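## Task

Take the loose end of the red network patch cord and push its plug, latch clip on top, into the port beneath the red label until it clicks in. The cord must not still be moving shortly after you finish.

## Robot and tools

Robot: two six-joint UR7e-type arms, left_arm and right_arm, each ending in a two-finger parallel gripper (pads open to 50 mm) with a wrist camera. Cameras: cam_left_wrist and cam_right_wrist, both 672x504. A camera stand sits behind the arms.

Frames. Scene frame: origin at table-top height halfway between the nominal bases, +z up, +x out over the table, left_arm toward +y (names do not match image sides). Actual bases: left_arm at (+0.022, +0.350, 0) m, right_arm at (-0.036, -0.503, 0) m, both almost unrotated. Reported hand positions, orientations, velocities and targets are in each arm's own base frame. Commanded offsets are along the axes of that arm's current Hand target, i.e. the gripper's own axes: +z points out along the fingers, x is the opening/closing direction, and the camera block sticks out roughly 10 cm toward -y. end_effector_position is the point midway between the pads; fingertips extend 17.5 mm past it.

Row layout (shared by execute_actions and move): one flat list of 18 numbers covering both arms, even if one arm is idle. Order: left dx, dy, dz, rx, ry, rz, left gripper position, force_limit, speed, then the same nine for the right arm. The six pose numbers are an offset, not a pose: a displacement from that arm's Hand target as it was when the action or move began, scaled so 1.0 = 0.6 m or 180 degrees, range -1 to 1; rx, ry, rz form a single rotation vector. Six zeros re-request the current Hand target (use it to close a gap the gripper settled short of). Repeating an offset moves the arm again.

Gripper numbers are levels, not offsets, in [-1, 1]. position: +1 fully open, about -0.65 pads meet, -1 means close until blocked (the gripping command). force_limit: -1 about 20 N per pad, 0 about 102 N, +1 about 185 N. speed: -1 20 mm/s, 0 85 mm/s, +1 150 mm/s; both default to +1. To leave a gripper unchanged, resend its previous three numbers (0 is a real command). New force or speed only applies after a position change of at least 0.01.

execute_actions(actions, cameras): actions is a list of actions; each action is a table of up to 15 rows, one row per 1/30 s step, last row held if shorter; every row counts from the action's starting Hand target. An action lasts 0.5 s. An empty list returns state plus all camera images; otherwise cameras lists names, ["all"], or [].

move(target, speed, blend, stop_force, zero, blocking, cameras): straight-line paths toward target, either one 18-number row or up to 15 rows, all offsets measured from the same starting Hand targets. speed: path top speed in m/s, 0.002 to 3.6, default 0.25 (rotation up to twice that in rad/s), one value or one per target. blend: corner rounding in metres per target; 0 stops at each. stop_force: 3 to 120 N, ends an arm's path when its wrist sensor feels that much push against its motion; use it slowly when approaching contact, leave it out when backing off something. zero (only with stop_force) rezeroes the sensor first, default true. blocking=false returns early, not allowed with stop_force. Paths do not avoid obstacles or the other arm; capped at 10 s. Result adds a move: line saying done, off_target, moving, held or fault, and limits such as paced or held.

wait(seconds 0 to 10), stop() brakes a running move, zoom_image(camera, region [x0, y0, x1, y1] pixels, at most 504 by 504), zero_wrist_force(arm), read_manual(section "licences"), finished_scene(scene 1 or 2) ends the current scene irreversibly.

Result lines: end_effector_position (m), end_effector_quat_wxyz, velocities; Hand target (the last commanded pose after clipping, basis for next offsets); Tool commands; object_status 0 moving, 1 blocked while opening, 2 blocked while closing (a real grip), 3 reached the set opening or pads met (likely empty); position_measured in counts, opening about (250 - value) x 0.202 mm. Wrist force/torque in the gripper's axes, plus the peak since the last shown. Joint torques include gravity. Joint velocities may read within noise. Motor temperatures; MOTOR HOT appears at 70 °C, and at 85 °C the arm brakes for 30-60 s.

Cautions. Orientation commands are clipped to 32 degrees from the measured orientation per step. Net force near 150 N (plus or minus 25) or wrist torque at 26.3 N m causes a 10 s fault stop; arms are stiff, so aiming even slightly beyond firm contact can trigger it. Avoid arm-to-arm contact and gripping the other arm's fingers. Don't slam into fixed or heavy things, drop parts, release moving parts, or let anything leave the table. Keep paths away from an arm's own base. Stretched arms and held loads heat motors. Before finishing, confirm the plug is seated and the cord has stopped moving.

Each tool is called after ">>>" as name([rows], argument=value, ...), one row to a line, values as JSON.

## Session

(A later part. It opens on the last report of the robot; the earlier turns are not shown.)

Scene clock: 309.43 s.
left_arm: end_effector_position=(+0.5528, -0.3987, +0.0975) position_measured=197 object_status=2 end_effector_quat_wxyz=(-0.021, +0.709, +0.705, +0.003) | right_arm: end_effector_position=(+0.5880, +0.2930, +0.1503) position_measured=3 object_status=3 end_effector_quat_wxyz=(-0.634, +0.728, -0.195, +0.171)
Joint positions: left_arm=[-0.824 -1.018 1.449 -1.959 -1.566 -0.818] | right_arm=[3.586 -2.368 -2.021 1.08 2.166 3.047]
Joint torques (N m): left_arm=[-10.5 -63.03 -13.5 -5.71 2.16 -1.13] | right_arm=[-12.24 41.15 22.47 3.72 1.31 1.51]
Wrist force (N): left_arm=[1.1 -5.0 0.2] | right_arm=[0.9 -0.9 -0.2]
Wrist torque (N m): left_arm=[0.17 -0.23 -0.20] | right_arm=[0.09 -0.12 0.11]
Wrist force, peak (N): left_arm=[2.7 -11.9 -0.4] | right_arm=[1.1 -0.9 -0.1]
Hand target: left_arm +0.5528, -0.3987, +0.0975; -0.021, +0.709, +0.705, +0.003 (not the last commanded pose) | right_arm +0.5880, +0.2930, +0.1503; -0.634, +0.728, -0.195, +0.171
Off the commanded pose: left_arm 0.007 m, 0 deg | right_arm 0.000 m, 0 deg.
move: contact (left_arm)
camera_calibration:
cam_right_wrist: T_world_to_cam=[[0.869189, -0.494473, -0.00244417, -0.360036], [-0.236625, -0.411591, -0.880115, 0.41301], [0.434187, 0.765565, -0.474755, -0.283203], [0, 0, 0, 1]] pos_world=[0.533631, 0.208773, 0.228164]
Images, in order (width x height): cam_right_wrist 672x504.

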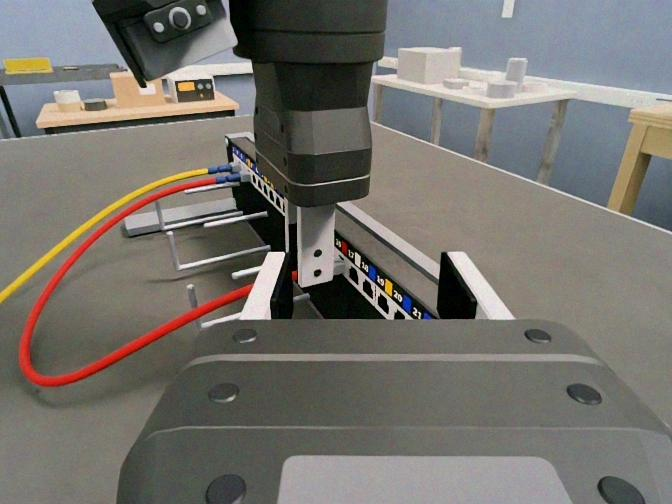

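>>> move([
  [0,-0.0025,0,0,0,0,-1,-0.2,-0.8,0,0,0,0,0,0,1,1,1],
  [0.0007,-0.0025,0,0,0,0,-1,-0.2,-0.8,0,0,0,0,0,0,1,1,1],
], speed=0.02)

>>> move(target=[0,0.015,0,0,0,0,-1,-0.2,-0.8,0,0,0,0,0,0,1,1,1], speed=0.006, stop_force=9, cameras=["cam_right_wrist"])

>>> zoom_image(camera="cam_right_wrist", region=[325, 240, 365, 280])

Scene clock: 314.20 s.
left_arm: end_effector_position=(+0.5512, -0.3985, +0.0975) position_measured=197 object_status=2 end_effector_quat_wxyz=(-0.021, +0.709, +0.705, +0.003) | right_arm: end_effector_position=(+0.5880, +0.2930, +0.1503) position_measured=3 object_status=3 end_effector_quat_wxyz=(-0.634, +0.728, -0.195, +0.171)
Joint positions: left_arm=[-0.825 -1.021 1.454 -1.961 -1.566 -0.819] | right_arm=[3.586 -2.368 -2.021 1.08 2.166 3.047]
Joint torques (N m): left_arm=[6.58 -63.38 -10.18 -5.45 -0.57 1.29] | right_arm=[-10.84 41.03 23.01 3.7 1.21 1.53]
Wrist force (N): left_arm=[0.9 0.9 -1.1] | right_arm=[0.7 -0.8 -0.3]
Wrist torque (N m): left_arm=[0.24 -0.24 -0.09] | right_arm=[0.11 -0.08 0.10]
Wrist force, peak (N): left_arm=[1.1 -5.1 0.6] | right_arm=[1.0 -1.1 -0.3]
Hand target: left_arm +0.5513, -0.3983, +0.0975; -0.021, +0.709, +0.705, +0.003 | right_arm +0.5880, +0.2930, +0.1503; -0.634, +0.728, -0.195, +0.171
Off the commanded pose: left_arm 0.000 m, 0 deg | right_arm 0.000 m, 0 deg.
move: done

Scene clock: 315.67 s.
left_arm: end_effector_position=(+0.5528, -0.3983, +0.0975) position_measured=197 object_status=2 end_effector_quat_wxyz=(-0.021, +0.709, +0.705, +0.003) | right_arm: end_effector_position=(+0.5880, +0.2930, +0.1503) position_measured=3 object_status=3 end_effector_quat_wxyz=(-0.634, +0.728, -0.195, +0.171)
Joint positions: left_arm=[-0.823 -1.019 1.449 -1.959 -1.566 -0.818] | right_arm=[3.586 -2.368 -2.021 1.08 2.166 3.047]
Joint torques (N m): left_arm=[-8.49 -64.89 -10.79 -5.32 0.65 -1.25] | right_arm=[-12.02 40.65 22.6 3.64 1.37 1.48]
Wrist force (N): left_arm=[-1.8 -4.2 0.4] | right_arm=[1.1 -0.7 -0.2]
Wrist torque (N m): left_arm=[0.19 -0.27 -0.13] | right_arm=[0.11 -0.14 0.10]
Wrist force, peak (N): left_arm=[-1.6 -11.2 0.4] | right_arm=[0.9 -1.1 -0.1]
Hand target: left_arm +0.5528, -0.3983, +0.0975; -0.021, +0.709, +0.705, +0.003 (not the last commanded pose) | right_arm +0.5880, +0.2930, +0.1503; -0.634, +0.728, -0.195, +0.171
Off the commanded pose: left_arm 0.007 m, 0 deg | right_arm 0.000 m, 0 deg.
move: contact (left_arm)
camera_calibration:
cam_right_wrist: T_world_to_cam=[[0.869189, -0.494473, -0.00244417, -0.360036], [-0.236625, -0.411591, -0.880115, 0.41301], [0.434187, 0.765565, -0.474755, -0.283203], [0, 0, 0, 1]] pos_world=[0.533631, 0.208773, 0.228164]
Images, in order (width x height): cam_right_wrist 672x504.

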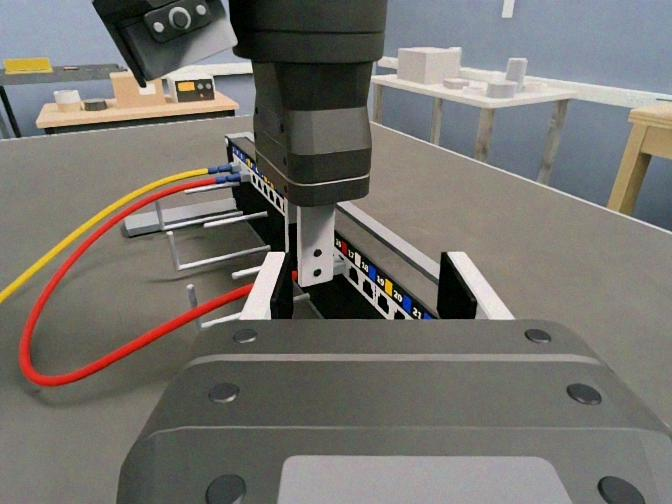

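Scaled by 12.600 from the camera's 672x504 image, which has a finer 960x720 frame.

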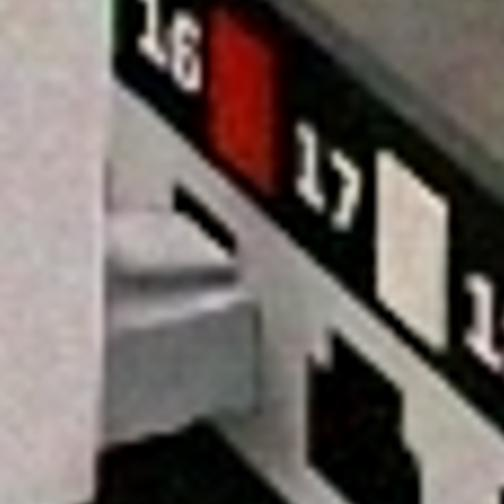

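>>> move([
  [0,-0.0025,0,0,0,0,-1,-0.2,-0.8,0,0,0,0,0,0,1,1,1],
  [-0.0003,-0.0025,0.0004,0,0,0,-1,-0.2,-0.8,0,0,0,0,0,0,1,1,1],
], speed=0.02)

>>> move(target=[0,0.015,0,0,0,0,-1,-0.2,-0.8,0,0,0,0,0,0,1,1,1], speed=0.006, stop_force=12)

Scene clock: 320.93 s.
left_arm: end_effector_position=(+0.5513, -0.3985, +0.0974) position_measured=197 object_status=2 end_effector_quat_wxyz=(-0.021, +0.709, +0.705, +0.003) | right_arm: end_effector_position=(+0.5880, +0.2930, +0.1503) position_measured=3 object_status=3 end_effector_quat_wxyz=(-0.634, +0.728, -0.195, +0.171)
Joint positions: left_arm=[-0.825 -1.021 1.453 -1.961 -1.566 -0.819] | right_arm=[3.586 -2.368 -2.021 1.08 2.166 3.047]
Joint torques (N m): left_arm=[-11.4 -48.16 -11.45 -5.15 -0.55 -1.55] | right_arm=[-10.43 40.64 22.02 3.54 1.22 1.41]
Wrist force (N): left_arm=[0.7 1.2 -1.0] | right_arm=[1.1 -0.8 -0.1]
Wrist torque (N m): left_arm=[0.30 -0.21 -0.09] | right_arm=[0.11 -0.14 0.10]
Wrist force, peak (N): left_arm=[-2.1 -4.3 0.5] | right_arm=[1.0 -1.0 -0.2]
Hand target: left_arm +0.5513, -0.3985, +0.0973; -0.021, +0.709, +0.705, +0.003 | right_arm +0.5880, +0.2930, +0.1503; -0.634, +0.728, -0.195, +0.171
Off the commanded pose: left_arm 0.000 m, 0 deg | right_arm 0.000 m, 0 deg.
move: done

Scene clock: 322.40 s.
left_arm: end_effector_position=(+0.5530, -0.3985, +0.0972) position_measured=197 object_status=2 end_effector_quat_wxyz=(-0.021, +0.709, +0.705, +0.003) | right_arm: end_effector_position=(+0.5880, +0.2930, +0.1503) position_measured=3 object_status=3 end_effector_quat_wxyz=(-0.634, +0.728, -0.195, +0.171)
Joint positions: left_arm=[-0.823 -1.018 1.449 -1.959 -1.566 -0.817] | right_arm=[3.586 -2.368 -2.021 1.08 2.166 3.047]
Joint torques (N m): left_arm=[-9.56 -60.67 -10.8 -5.62 1.53 -1.08] | right_arm=[-11.53 41.2 22.26 3.61 1.32 1.45]
Wrist force (N): left_arm=[-0.2 -7.1 -3.1] | right_arm=[0.9 -1.0 -0.1]
Wrist torque (N m): left_arm=[0.07 -0.16 -0.19] | right_arm=[0.08 -0.12 0.11]
Wrist force, peak (N): left_arm=[0.7 -14.9 -3.7] | right_arm=[1.0 -1.0 -0.2]
Hand target: left_arm +0.5529, -0.3985, +0.0972; -0.021, +0.709, +0.705, +0.003 (not the last commanded pose) | right_arm +0.5880, +0.2930, +0.1503; -0.634, +0.728, -0.195, +0.171
Off the commanded pose: left_arm 0.007 m, 0 deg | right_arm 0.000 m, 0 deg.
move: contact (left_arm)

>>> move([
  [0,-0.003,0,0,0,0,-1,-0.2,-0.8,0,0,0,0,0,0,1,1,1],
  [-0.001,-0.003,-0.0003,0,0.0111,0,-1,-0.2,-0.8,0,0,0,0,0,0,1,1,1],
], speed=0.02)

>>> move(target=[0,0.015,0,0,0,0,-1,-0.2,-0.8,0,0,0,0,0,0,1,1,1], speed=0.006, stop_force=12, cameras=["cam_right_wrist"])

>>> zoom_image(camera="cam_right_wrist", region=[325, 240, 365, 280])

Scene clock: 328.50 s.
left_arm: end_effector_position=(+0.5511, -0.3991, +0.0974) position_measured=197 object_status=2 end_effector_quat_wxyz=(-0.033, +0.709, +0.704, +0.016) | right_arm: end_effector_position=(+0.5880, +0.2930, +0.1503) position_measured=3 object_status=3 end_effector_quat_wxyz=(-0.634, +0.728, -0.195, +0.171)
Joint positions: left_arm=[-0.835 -1.01 1.43 -1.922 -1.543 -0.829] | right_arm=[3.586 -2.368 -2.021 1.08 2.166 3.047]
Joint torques (N m): left_arm=[-10.78 -44.74 -38.73 -0.08 2.41 -1.62] | right_arm=[-11.13 41.66 22.29 3.57 1.21 1.27]
Wrist force (N): left_arm=[0.6 0.4 -1.4] | right_arm=[1.0 -0.9 -0.1]
Wrist torque (N m): left_arm=[0.17 -0.21 -0.09] | right_arm=[0.09 -0.13 0.11]
Wrist force, peak (N): left_arm=[0.1 -7.4 -3.2] | right_arm=[1.1 -1.0 -0.3]
Hand target: left_arm +0.5512, -0.3991, +0.0974; -0.034, +0.709, +0.704, +0.016 | right_arm +0.5880, +0.2930, +0.1503; -0.634, +0.728, -0.195, +0.171
Off the commanded pose: left_arm 0.000 m, 0 deg | right_arm 0.000 m, 0 deg.
move: done

Scene clock: 330.77 s.
left_arm: end_effector_position=(+0.5602, -0.3992, +0.0972) position_measured=197 object_status=2 end_effector_quat_wxyz=(-0.034, +0.709, +0.704, +0.016) | right_arm: end_effector_position=(+0.5880, +0.2930, +0.1503) position_measured=3 object_status=3 end_effector_quat_wxyz=(-0.634, +0.728, -0.195, +0.171)
Joint positions: left_arm=[-0.825 -0.994 1.404 -1.913 -1.542 -0.82] | right_arm=[3.586 -2.368 -2.021 1.08 2.166 3.047]
Joint torques (N m): left_arm=[12.18 -43.58 -39.74 -1.78 1.66 1.58] | right_arm=[-11 42.16 22.6 3.52 1.21 1.27]
Wrist force (N): left_arm=[3.5 -7.5 -2.1] | right_arm=[0.9 -0.8 -0.2]
Wrist torque (N m): left_arm=[-0.05 -0.12 -0.25] | right_arm=[0.11 -0.11 0.11]
Wrist force, peak (N): left_arm=[3.4 -7.7 -2.2] | right_arm=[1.1 -0.9 -0.2]
Hand target: left_arm +0.5601, -0.3992, +0.0972; -0.034, +0.709, +0.704, +0.016 | right_arm +0.5880, +0.2930, +0.1503; -0.634, +0.728, -0.195, +0.171
Off the commanded pose: left_arm 0.000 m, 0 deg | right_arm 0.000 m, 0 deg.
move: done
camera_calibration:
cam_right_wrist: T_world_to_cam=[[0.869189, -0.494473, -0.00244417, -0.360036], [-0.236625, -0.411591, -0.880115, 0.41301], [0.434187, 0.765565, -0.474755, -0.283203], [0, 0, 0, 1]] pos_world=[0.533631, 0.208773, 0.228164]
Images, in order (width x height): cam_right_wrist 672x504.

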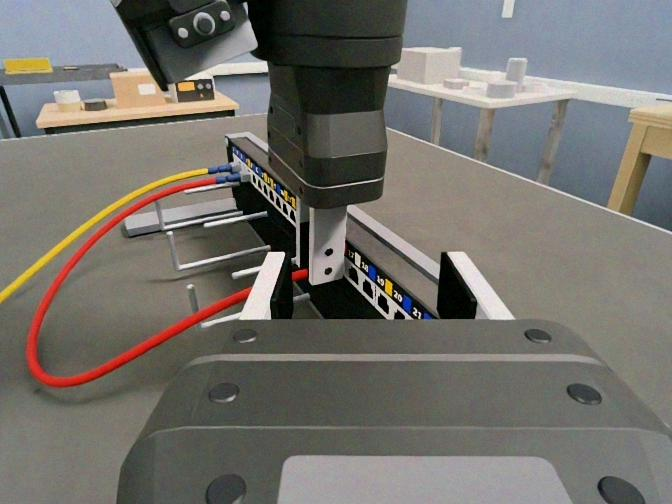

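Scaled by 12.600 from the camera's 672x504 image, which has a finer 960x720 frame.

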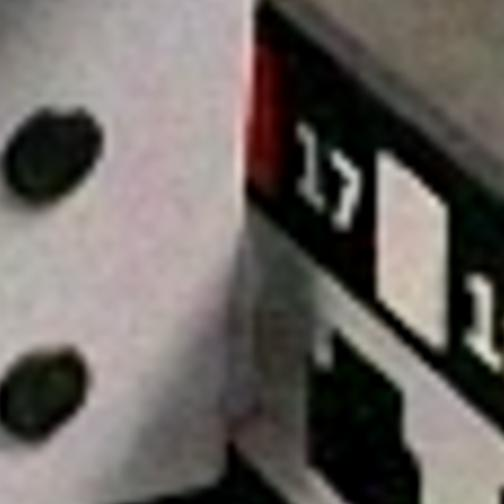

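>>> move(target=[0.0004,0.012,0,0,0,0,-1,-0.2,-0.8,0,0,0,0,0,0,1,1,1], speed=0.005, stop_force=22, cameras=["cam_right_wrist"])

>>> zoom_image(camera="cam_right_wrist", region=[325, 240, 365, 280])

Scene clock: 335.60 s.
left_arm: end_effector_position=(+0.5615, -0.3992, +0.0971) position_measured=197 object_status=2 end_effector_quat_wxyz=(-0.034, +0.709, +0.704, +0.015) | right_arm: end_effector_position=(+0.5880, +0.2930, +0.1503) position_measured=3 object_status=3 end_effector_quat_wxyz=(-0.634, +0.728, -0.195, +0.171)
Joint positions: left_arm=[-0.824 -0.991 1.4 -1.911 -1.542 -0.818] | right_arm=[3.586 -2.368 -2.021 1.08 2.166 3.047]
Joint torques (N m): left_arm=[-2.03 -61.2 -15.05 -8.77 7.33 -1.47] | right_arm=[-10.31 42.2 21.46 3.41 1.26 1.2]
Wrist force (N): left_arm=[0.5 -29.2 -6.2] | right_arm=[0.9 -0.7 -0.2]
Wrist torque (N m): left_arm=[0.01 -0.15 -0.29] | right_arm=[0.12 -0.12 0.10]
Wrist force, peak (N): left_arm=[2.8 -33.9 -6.5] | right_arm=[1.0 -1.0 -0.2]
Hand target: left_arm +0.5615, -0.3992, +0.0971; -0.034, +0.709, +0.704, +0.016 (not the last commanded pose) | right_arm +0.5880, +0.2930, +0.1503; -0.634, +0.728, -0.195, +0.171
Off the commanded pose: left_arm 0.006 m, 0 deg | right_arm 0.000 m, 0 deg.
move: contact (left_arm)
camera_calibration:
cam_right_wrist: T_world_to_cam=[[0.869189, -0.494473, -0.00244417, -0.360036], [-0.236625, -0.411591, -0.880115, 0.41301], [0.434187, 0.765565, -0.474755, -0.283203], [0, 0, 0, 1]] pos_world=[0.533631, 0.208773, 0.228164]
Images, in order (width x height): cam_right_wrist 672x504.

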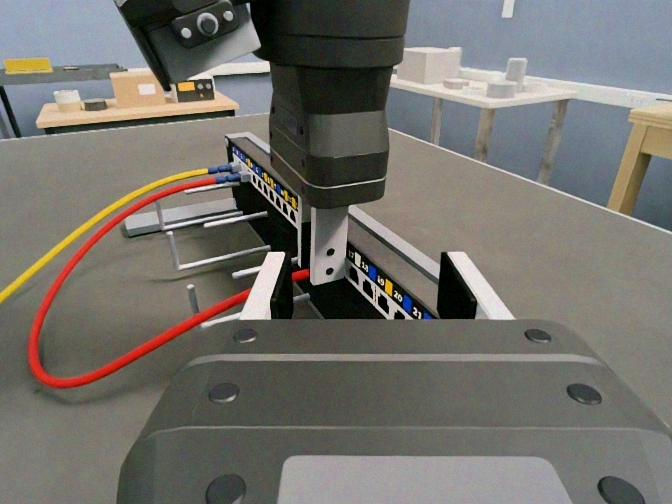

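Scaled by 12.600 from the camera's 672x504 image, which has a finer 960x720 frame.

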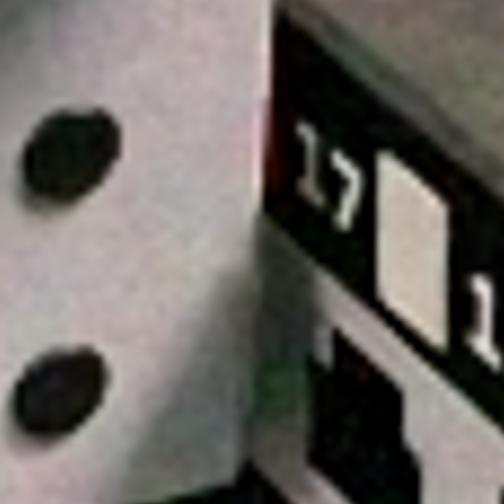

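>>> move(target=[0,-0.006,0,0,0,0,-1,-0.2,-0.8,0,0,0,0,0,0,1,1,1], speed=0.005)

Scene clock: 341.13 s.
left_arm: end_effector_position=(+0.5580, -0.3991, +0.0972) position_measured=197 object_status=2 end_effector_quat_wxyz=(-0.034, +0.709, +0.704, +0.016) | right_arm: end_effector_position=(+0.5880, +0.2930, +0.1503) position_measured=3 object_status=3 end_effector_quat_wxyz=(-0.634, +0.728, -0.195, +0.171)
Joint positions: left_arm=[-0.827 -0.998 1.41 -1.915 -1.542 -0.822] | right_arm=[3.586 -2.368 -2.021 1.08 2.166 3.047]
Joint torques (N m): left_arm=[-22.65 -62.48 0.29 0.33 -7.48 -1.75] | right_arm=[-11.6 42.51 22.25 3.57 1.02 1.11]
Wrist force (N): left_arm=[-1.4 33.0 -1.0] | right_arm=[1.0 -0.7 -0.1]
Wrist torque (N m): left_arm=[0.33 -0.05 -0.08] | right_arm=[0.11 -0.12 0.11]
Wrist force, peak (N): left_arm=[-1.4 33.0 -1.0] | right_arm=[1.1 -1.0 -0.4]
Hand target: left_arm +0.5579, -0.3992, +0.0972; -0.034, +0.709, +0.704, +0.016 | right_arm +0.5880, +0.2930, +0.1503; -0.634, +0.728, -0.195, +0.171
Off the commanded pose: left_arm 0.000 m, 0 deg | right_arm 0.000 m, 0 deg.
move: done

>>> move(target=[0,0.0075,0,0,0,0,-1,-0.2,-0.8,0,0,0,0,0,0,1,1,1], speed=0.005, stop_force=55, cameras=["cam_right_wrist"])

Scene clock: 344.80 s.
left_arm: end_effector_position=(+0.5607, -0.3992, +0.0971) position_measured=197 object_status=2 end_effector_quat_wxyz=(-0.034, +0.709, +0.704, +0.015) | right_arm: end_effector_position=(+0.5880, +0.2930, +0.1503) position_measured=3 object_status=3 end_effector_quat_wxyz=(-0.634, +0.728, -0.195, +0.171)
Joint positions: left_arm=[-0.824 -0.993 1.402 -1.912 -1.542 -0.819] | right_arm=[3.586 -2.368 -2.021 1.08 2.166 3.047]
Joint torques (N m): left_arm=[-4.82 -61.26 -14.51 -8.14 5.68 -1.09] | right_arm=[-10.22 42.73 21.75 3.4 1 1.21]
Wrist force (N): left_arm=[1.0 -25.0 -6.2] | right_arm=[0.9 -0.8 -0.1]
Wrist torque (N m): left_arm=[-0.14 0.01 -0.30] | right_arm=[0.10 -0.12 0.11]
Wrist force, peak (N): left_arm=[-0.9 35.2 -0.6] | right_arm=[1.0 -1.2 -0.3]
Hand target: left_arm +0.5607, -0.3992, +0.0971; -0.034, +0.709, +0.704, +0.015 (not the last commanded pose) | right_arm +0.5880, +0.2930, +0.1503; -0.634, +0.728, -0.195, +0.171
Off the commanded pose: left_arm 0.002 m, 0 deg | right_arm 0.000 m, 0 deg.
move: contact (left_arm)
camera_calibration:
cam_right_wrist: T_world_to_cam=[[0.869189, -0.494473, -0.00244417, -0.360036], [-0.236625, -0.411591, -0.880115, 0.41301], [0.434187, 0.765565, -0.474755, -0.283203], [0, 0, 0, 1]] pos_world=[0.533631, 0.208773, 0.228164]
Images, in order (width x height): cam_right_wrist 672x504.

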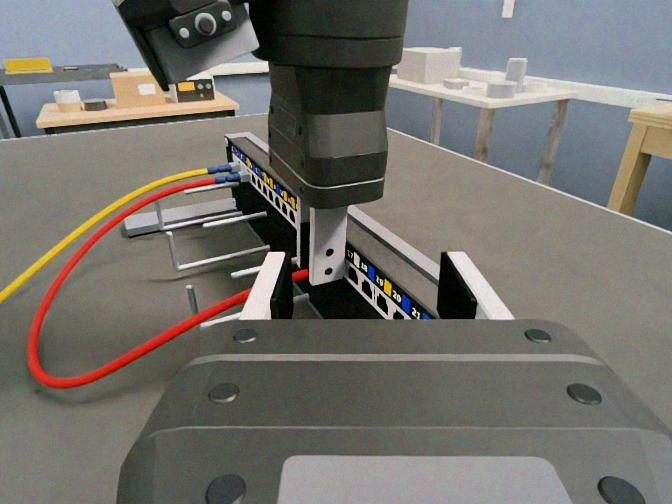

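>>> move(target=[0,-0.0015,0,0,0,0,-1,-0.2,-0.8,0,0,0,0,0,0,1,1,1], speed=0.005)

>>> move(target=[0,0,0,0,0,0,-0.1,-0.2,-0.9,0,0,0,0,0,0,1,1,1])

>>> move(target=[0,0,-0.15,0,0,0,-0.1,-0.2,-0.9,0,0,0,0,0,0,1,1,1], speed=0.1, cameras=["cam_left_wrist","cam_right_wrist"])

>>> zoom_image(camera="cam_right_wrist", region=[285, 220, 385, 300])

>>> zoom_image(camera="cam_left_wrist", region=[300, 140, 400, 240])

Scene clock: 351.77 s.
left_arm: end_effector_position=(+0.5599, -0.3992, +0.0971) position_measured=197 object_status=2 end_effector_quat_wxyz=(-0.034, +0.709, +0.704, +0.015) | right_arm: end_effector_position=(+0.5880, +0.2930, +0.1503) position_measured=3 object_status=3 end_effector_quat_wxyz=(-0.634, +0.728, -0.195, +0.171)
Joint positions: left_arm=[-0.825 -0.994 1.405 -1.913 -1.542 -0.82] | right_arm=[3.586 -2.368 -2.021 1.08 2.166 3.047]
Joint torques (N m): left_arm=[-12.37 -62.18 -9.14 -4.64 0.78 -1.39] | right_arm=[-10.56 43.22 21.72 3.53 1.03 1.04]
Wrist force (N): left_arm=[0.1 2.8 -1.9] | right_arm=[1.0 -0.6 -0.3]
Wrist torque (N m): left_arm=[0.18 -0.07 -0.15] | right_arm=[0.13 -0.13 0.11]
Wrist force, peak (N): left_arm=[1.2 -25.4 -6.0] | right_arm=[1.0 -1.1 -0.2]
Hand target: left_arm +0.5598, -0.3992, +0.0971; -0.034, +0.709, +0.704, +0.015 | right_arm +0.5880, +0.2930, +0.1503; -0.634, +0.728, -0.195, +0.171
Off the commanded pose: left_arm 0.000 m, 0 deg | right_arm 0.000 m, 0 deg.
move: done

Scene clock: 352.27 s.
left_arm: end_effector_position=(+0.5598, -0.3992, +0.0971) position_measured=167 object_status=3 end_effector_quat_wxyz=(-0.034, +0.709, +0.704, +0.015) | right_arm: end_effector_position=(+0.5880, +0.2930, +0.1503) position_measured=3 object_status=3 end_effector_quat_wxyz=(-0.634, +0.728, -0.195, +0.171)
Joint positions: left_arm=[-0.825 -0.994 1.405 -1.913 -1.543 -0.82] | right_arm=[3.586 -2.368 -2.021 1.08 2.166 3.047]
Joint torques (N m): left_arm=[-12.08 -62.34 -11.52 -3.63 -1.15 -1.38] | right_arm=[-10.79 42.5 22.33 3.36 1.08 1.13]
Wrist force (N): left_arm=[0.0 0.3 -1.1] | right_arm=[0.9 -0.9 -0.2]
Wrist torque (N m): left_arm=[0.17 -0.08 -0.11] | right_arm=[0.08 -0.11 0.10]
Wrist force, peak (N): left_arm=[-0.1 3.1 -2.1] | right_arm=[0.9 -1.0 -0.2]
Hand target: left_arm +0.5598, -0.3992, +0.0971; -0.034, +0.709, +0.704, +0.015 | right_arm +0.5880, +0.2930, +0.1503; -0.634, +0.728, -0.195, +0.171
Off the commanded pose: left_arm 0.000 m, 0 deg | right_arm 0.000 m, 0 deg.
move: done

Scene clock: 353.67 s.
left_arm: end_effector_position=(+0.5621, -0.4055, +0.1868) position_measured=167 object_status=3 end_effector_quat_wxyz=(-0.034, +0.709, +0.704, +0.015) | right_arm: end_effector_position=(+0.5880, +0.2930, +0.1503) position_measured=3 object_status=3 end_effector_quat_wxyz=(-0.634, +0.728, -0.195, +0.171)
Joint positions: left_arm=[-0.829 -1.047 1.248 -1.703 -1.543 -0.823] | right_arm=[3.586 -2.368 -2.021 1.08 2.166 3.047]
Joint torques (N m): left_arm=[-11.72 -62 -39.76 0.06 -1.64 -1.71] | right_arm=[-9.47 42.86 22 3.39 1.07 1.2]
Wrist force (N): left_arm=[-0.1 0.4 -0.9] | right_arm=[0.8 -0.9 -0.2]
Wrist torque (N m): left_arm=[0.18 -0.06 -0.09] | right_arm=[0.09 -0.10 0.11]
Wrist force, peak (N): left_arm=[0.0 0.4 -2.6] | right_arm=[1.1 -0.9 -0.2]
Hand target: left_arm +0.5621, -0.4055, +0.1869; -0.034, +0.709, +0.704, +0.015 | right_arm +0.5880, +0.2930, +0.1503; -0.634, +0.728, -0.195, +0.171
Off the commanded pose: left_arm 0.000 m, 0 deg | right_arm 0.000 m, 0 deg.
move: done
camera_calibration:
cam_left_wrist: T_world_to_cam=[[0.00791251, 0.996953, 0.0776015, 0.396093], [0.943803, -0.0330878, 0.328849, -0.594814], [0.330415, 0.0706385, -0.941189, 0.152852], [0, 0, 0, 1]] pos_world=[0.507749, -0.425364, 0.308729]
cam_right_wrist: T_world_to_cam=[[0.869189, -0.494473, -0.00244417, -0.360036], [-0.236625, -0.411591, -0.880115, 0.41301], [0.434187, 0.765565, -0.474755, -0.283203], [0, 0, 0, 1]] pos_world=[0.533631, 0.208773, 0.228164]

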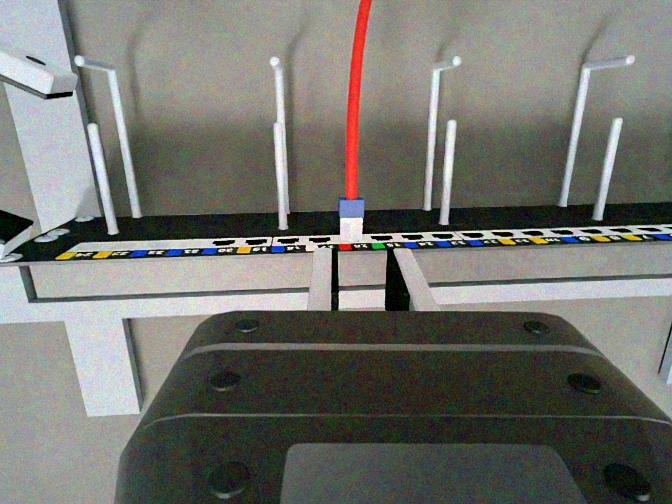

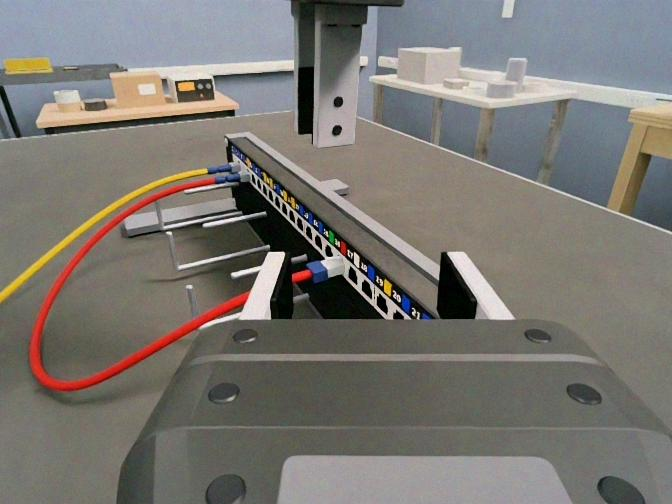

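Scaled by 5.040 from the camera's 672x504 image, which has a finer 960x720 frame.

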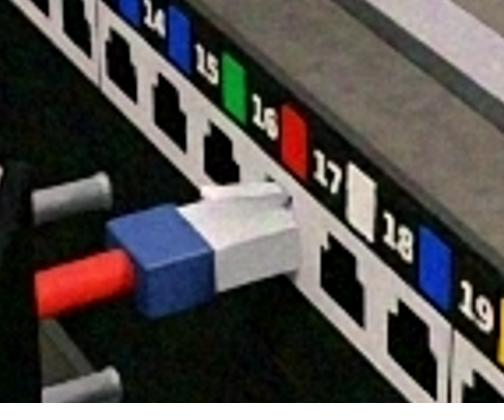

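Scaled by 5.040 from the camera's 672x504 image, which has a finer 960x720 frame.

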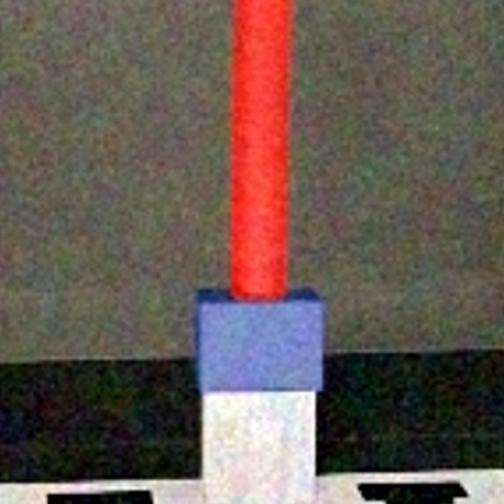

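>>> zoom_image(camera="cam_left_wrist", region=[320, 190, 380, 250])

Scaled by 8.400 from the camera's 672x504 image, which has a finer 960x720 frame.

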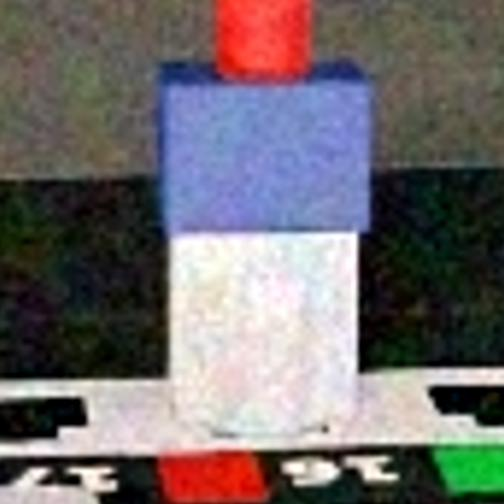

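>>> finished_scene(scene=2)

The scene is finished: the task was done.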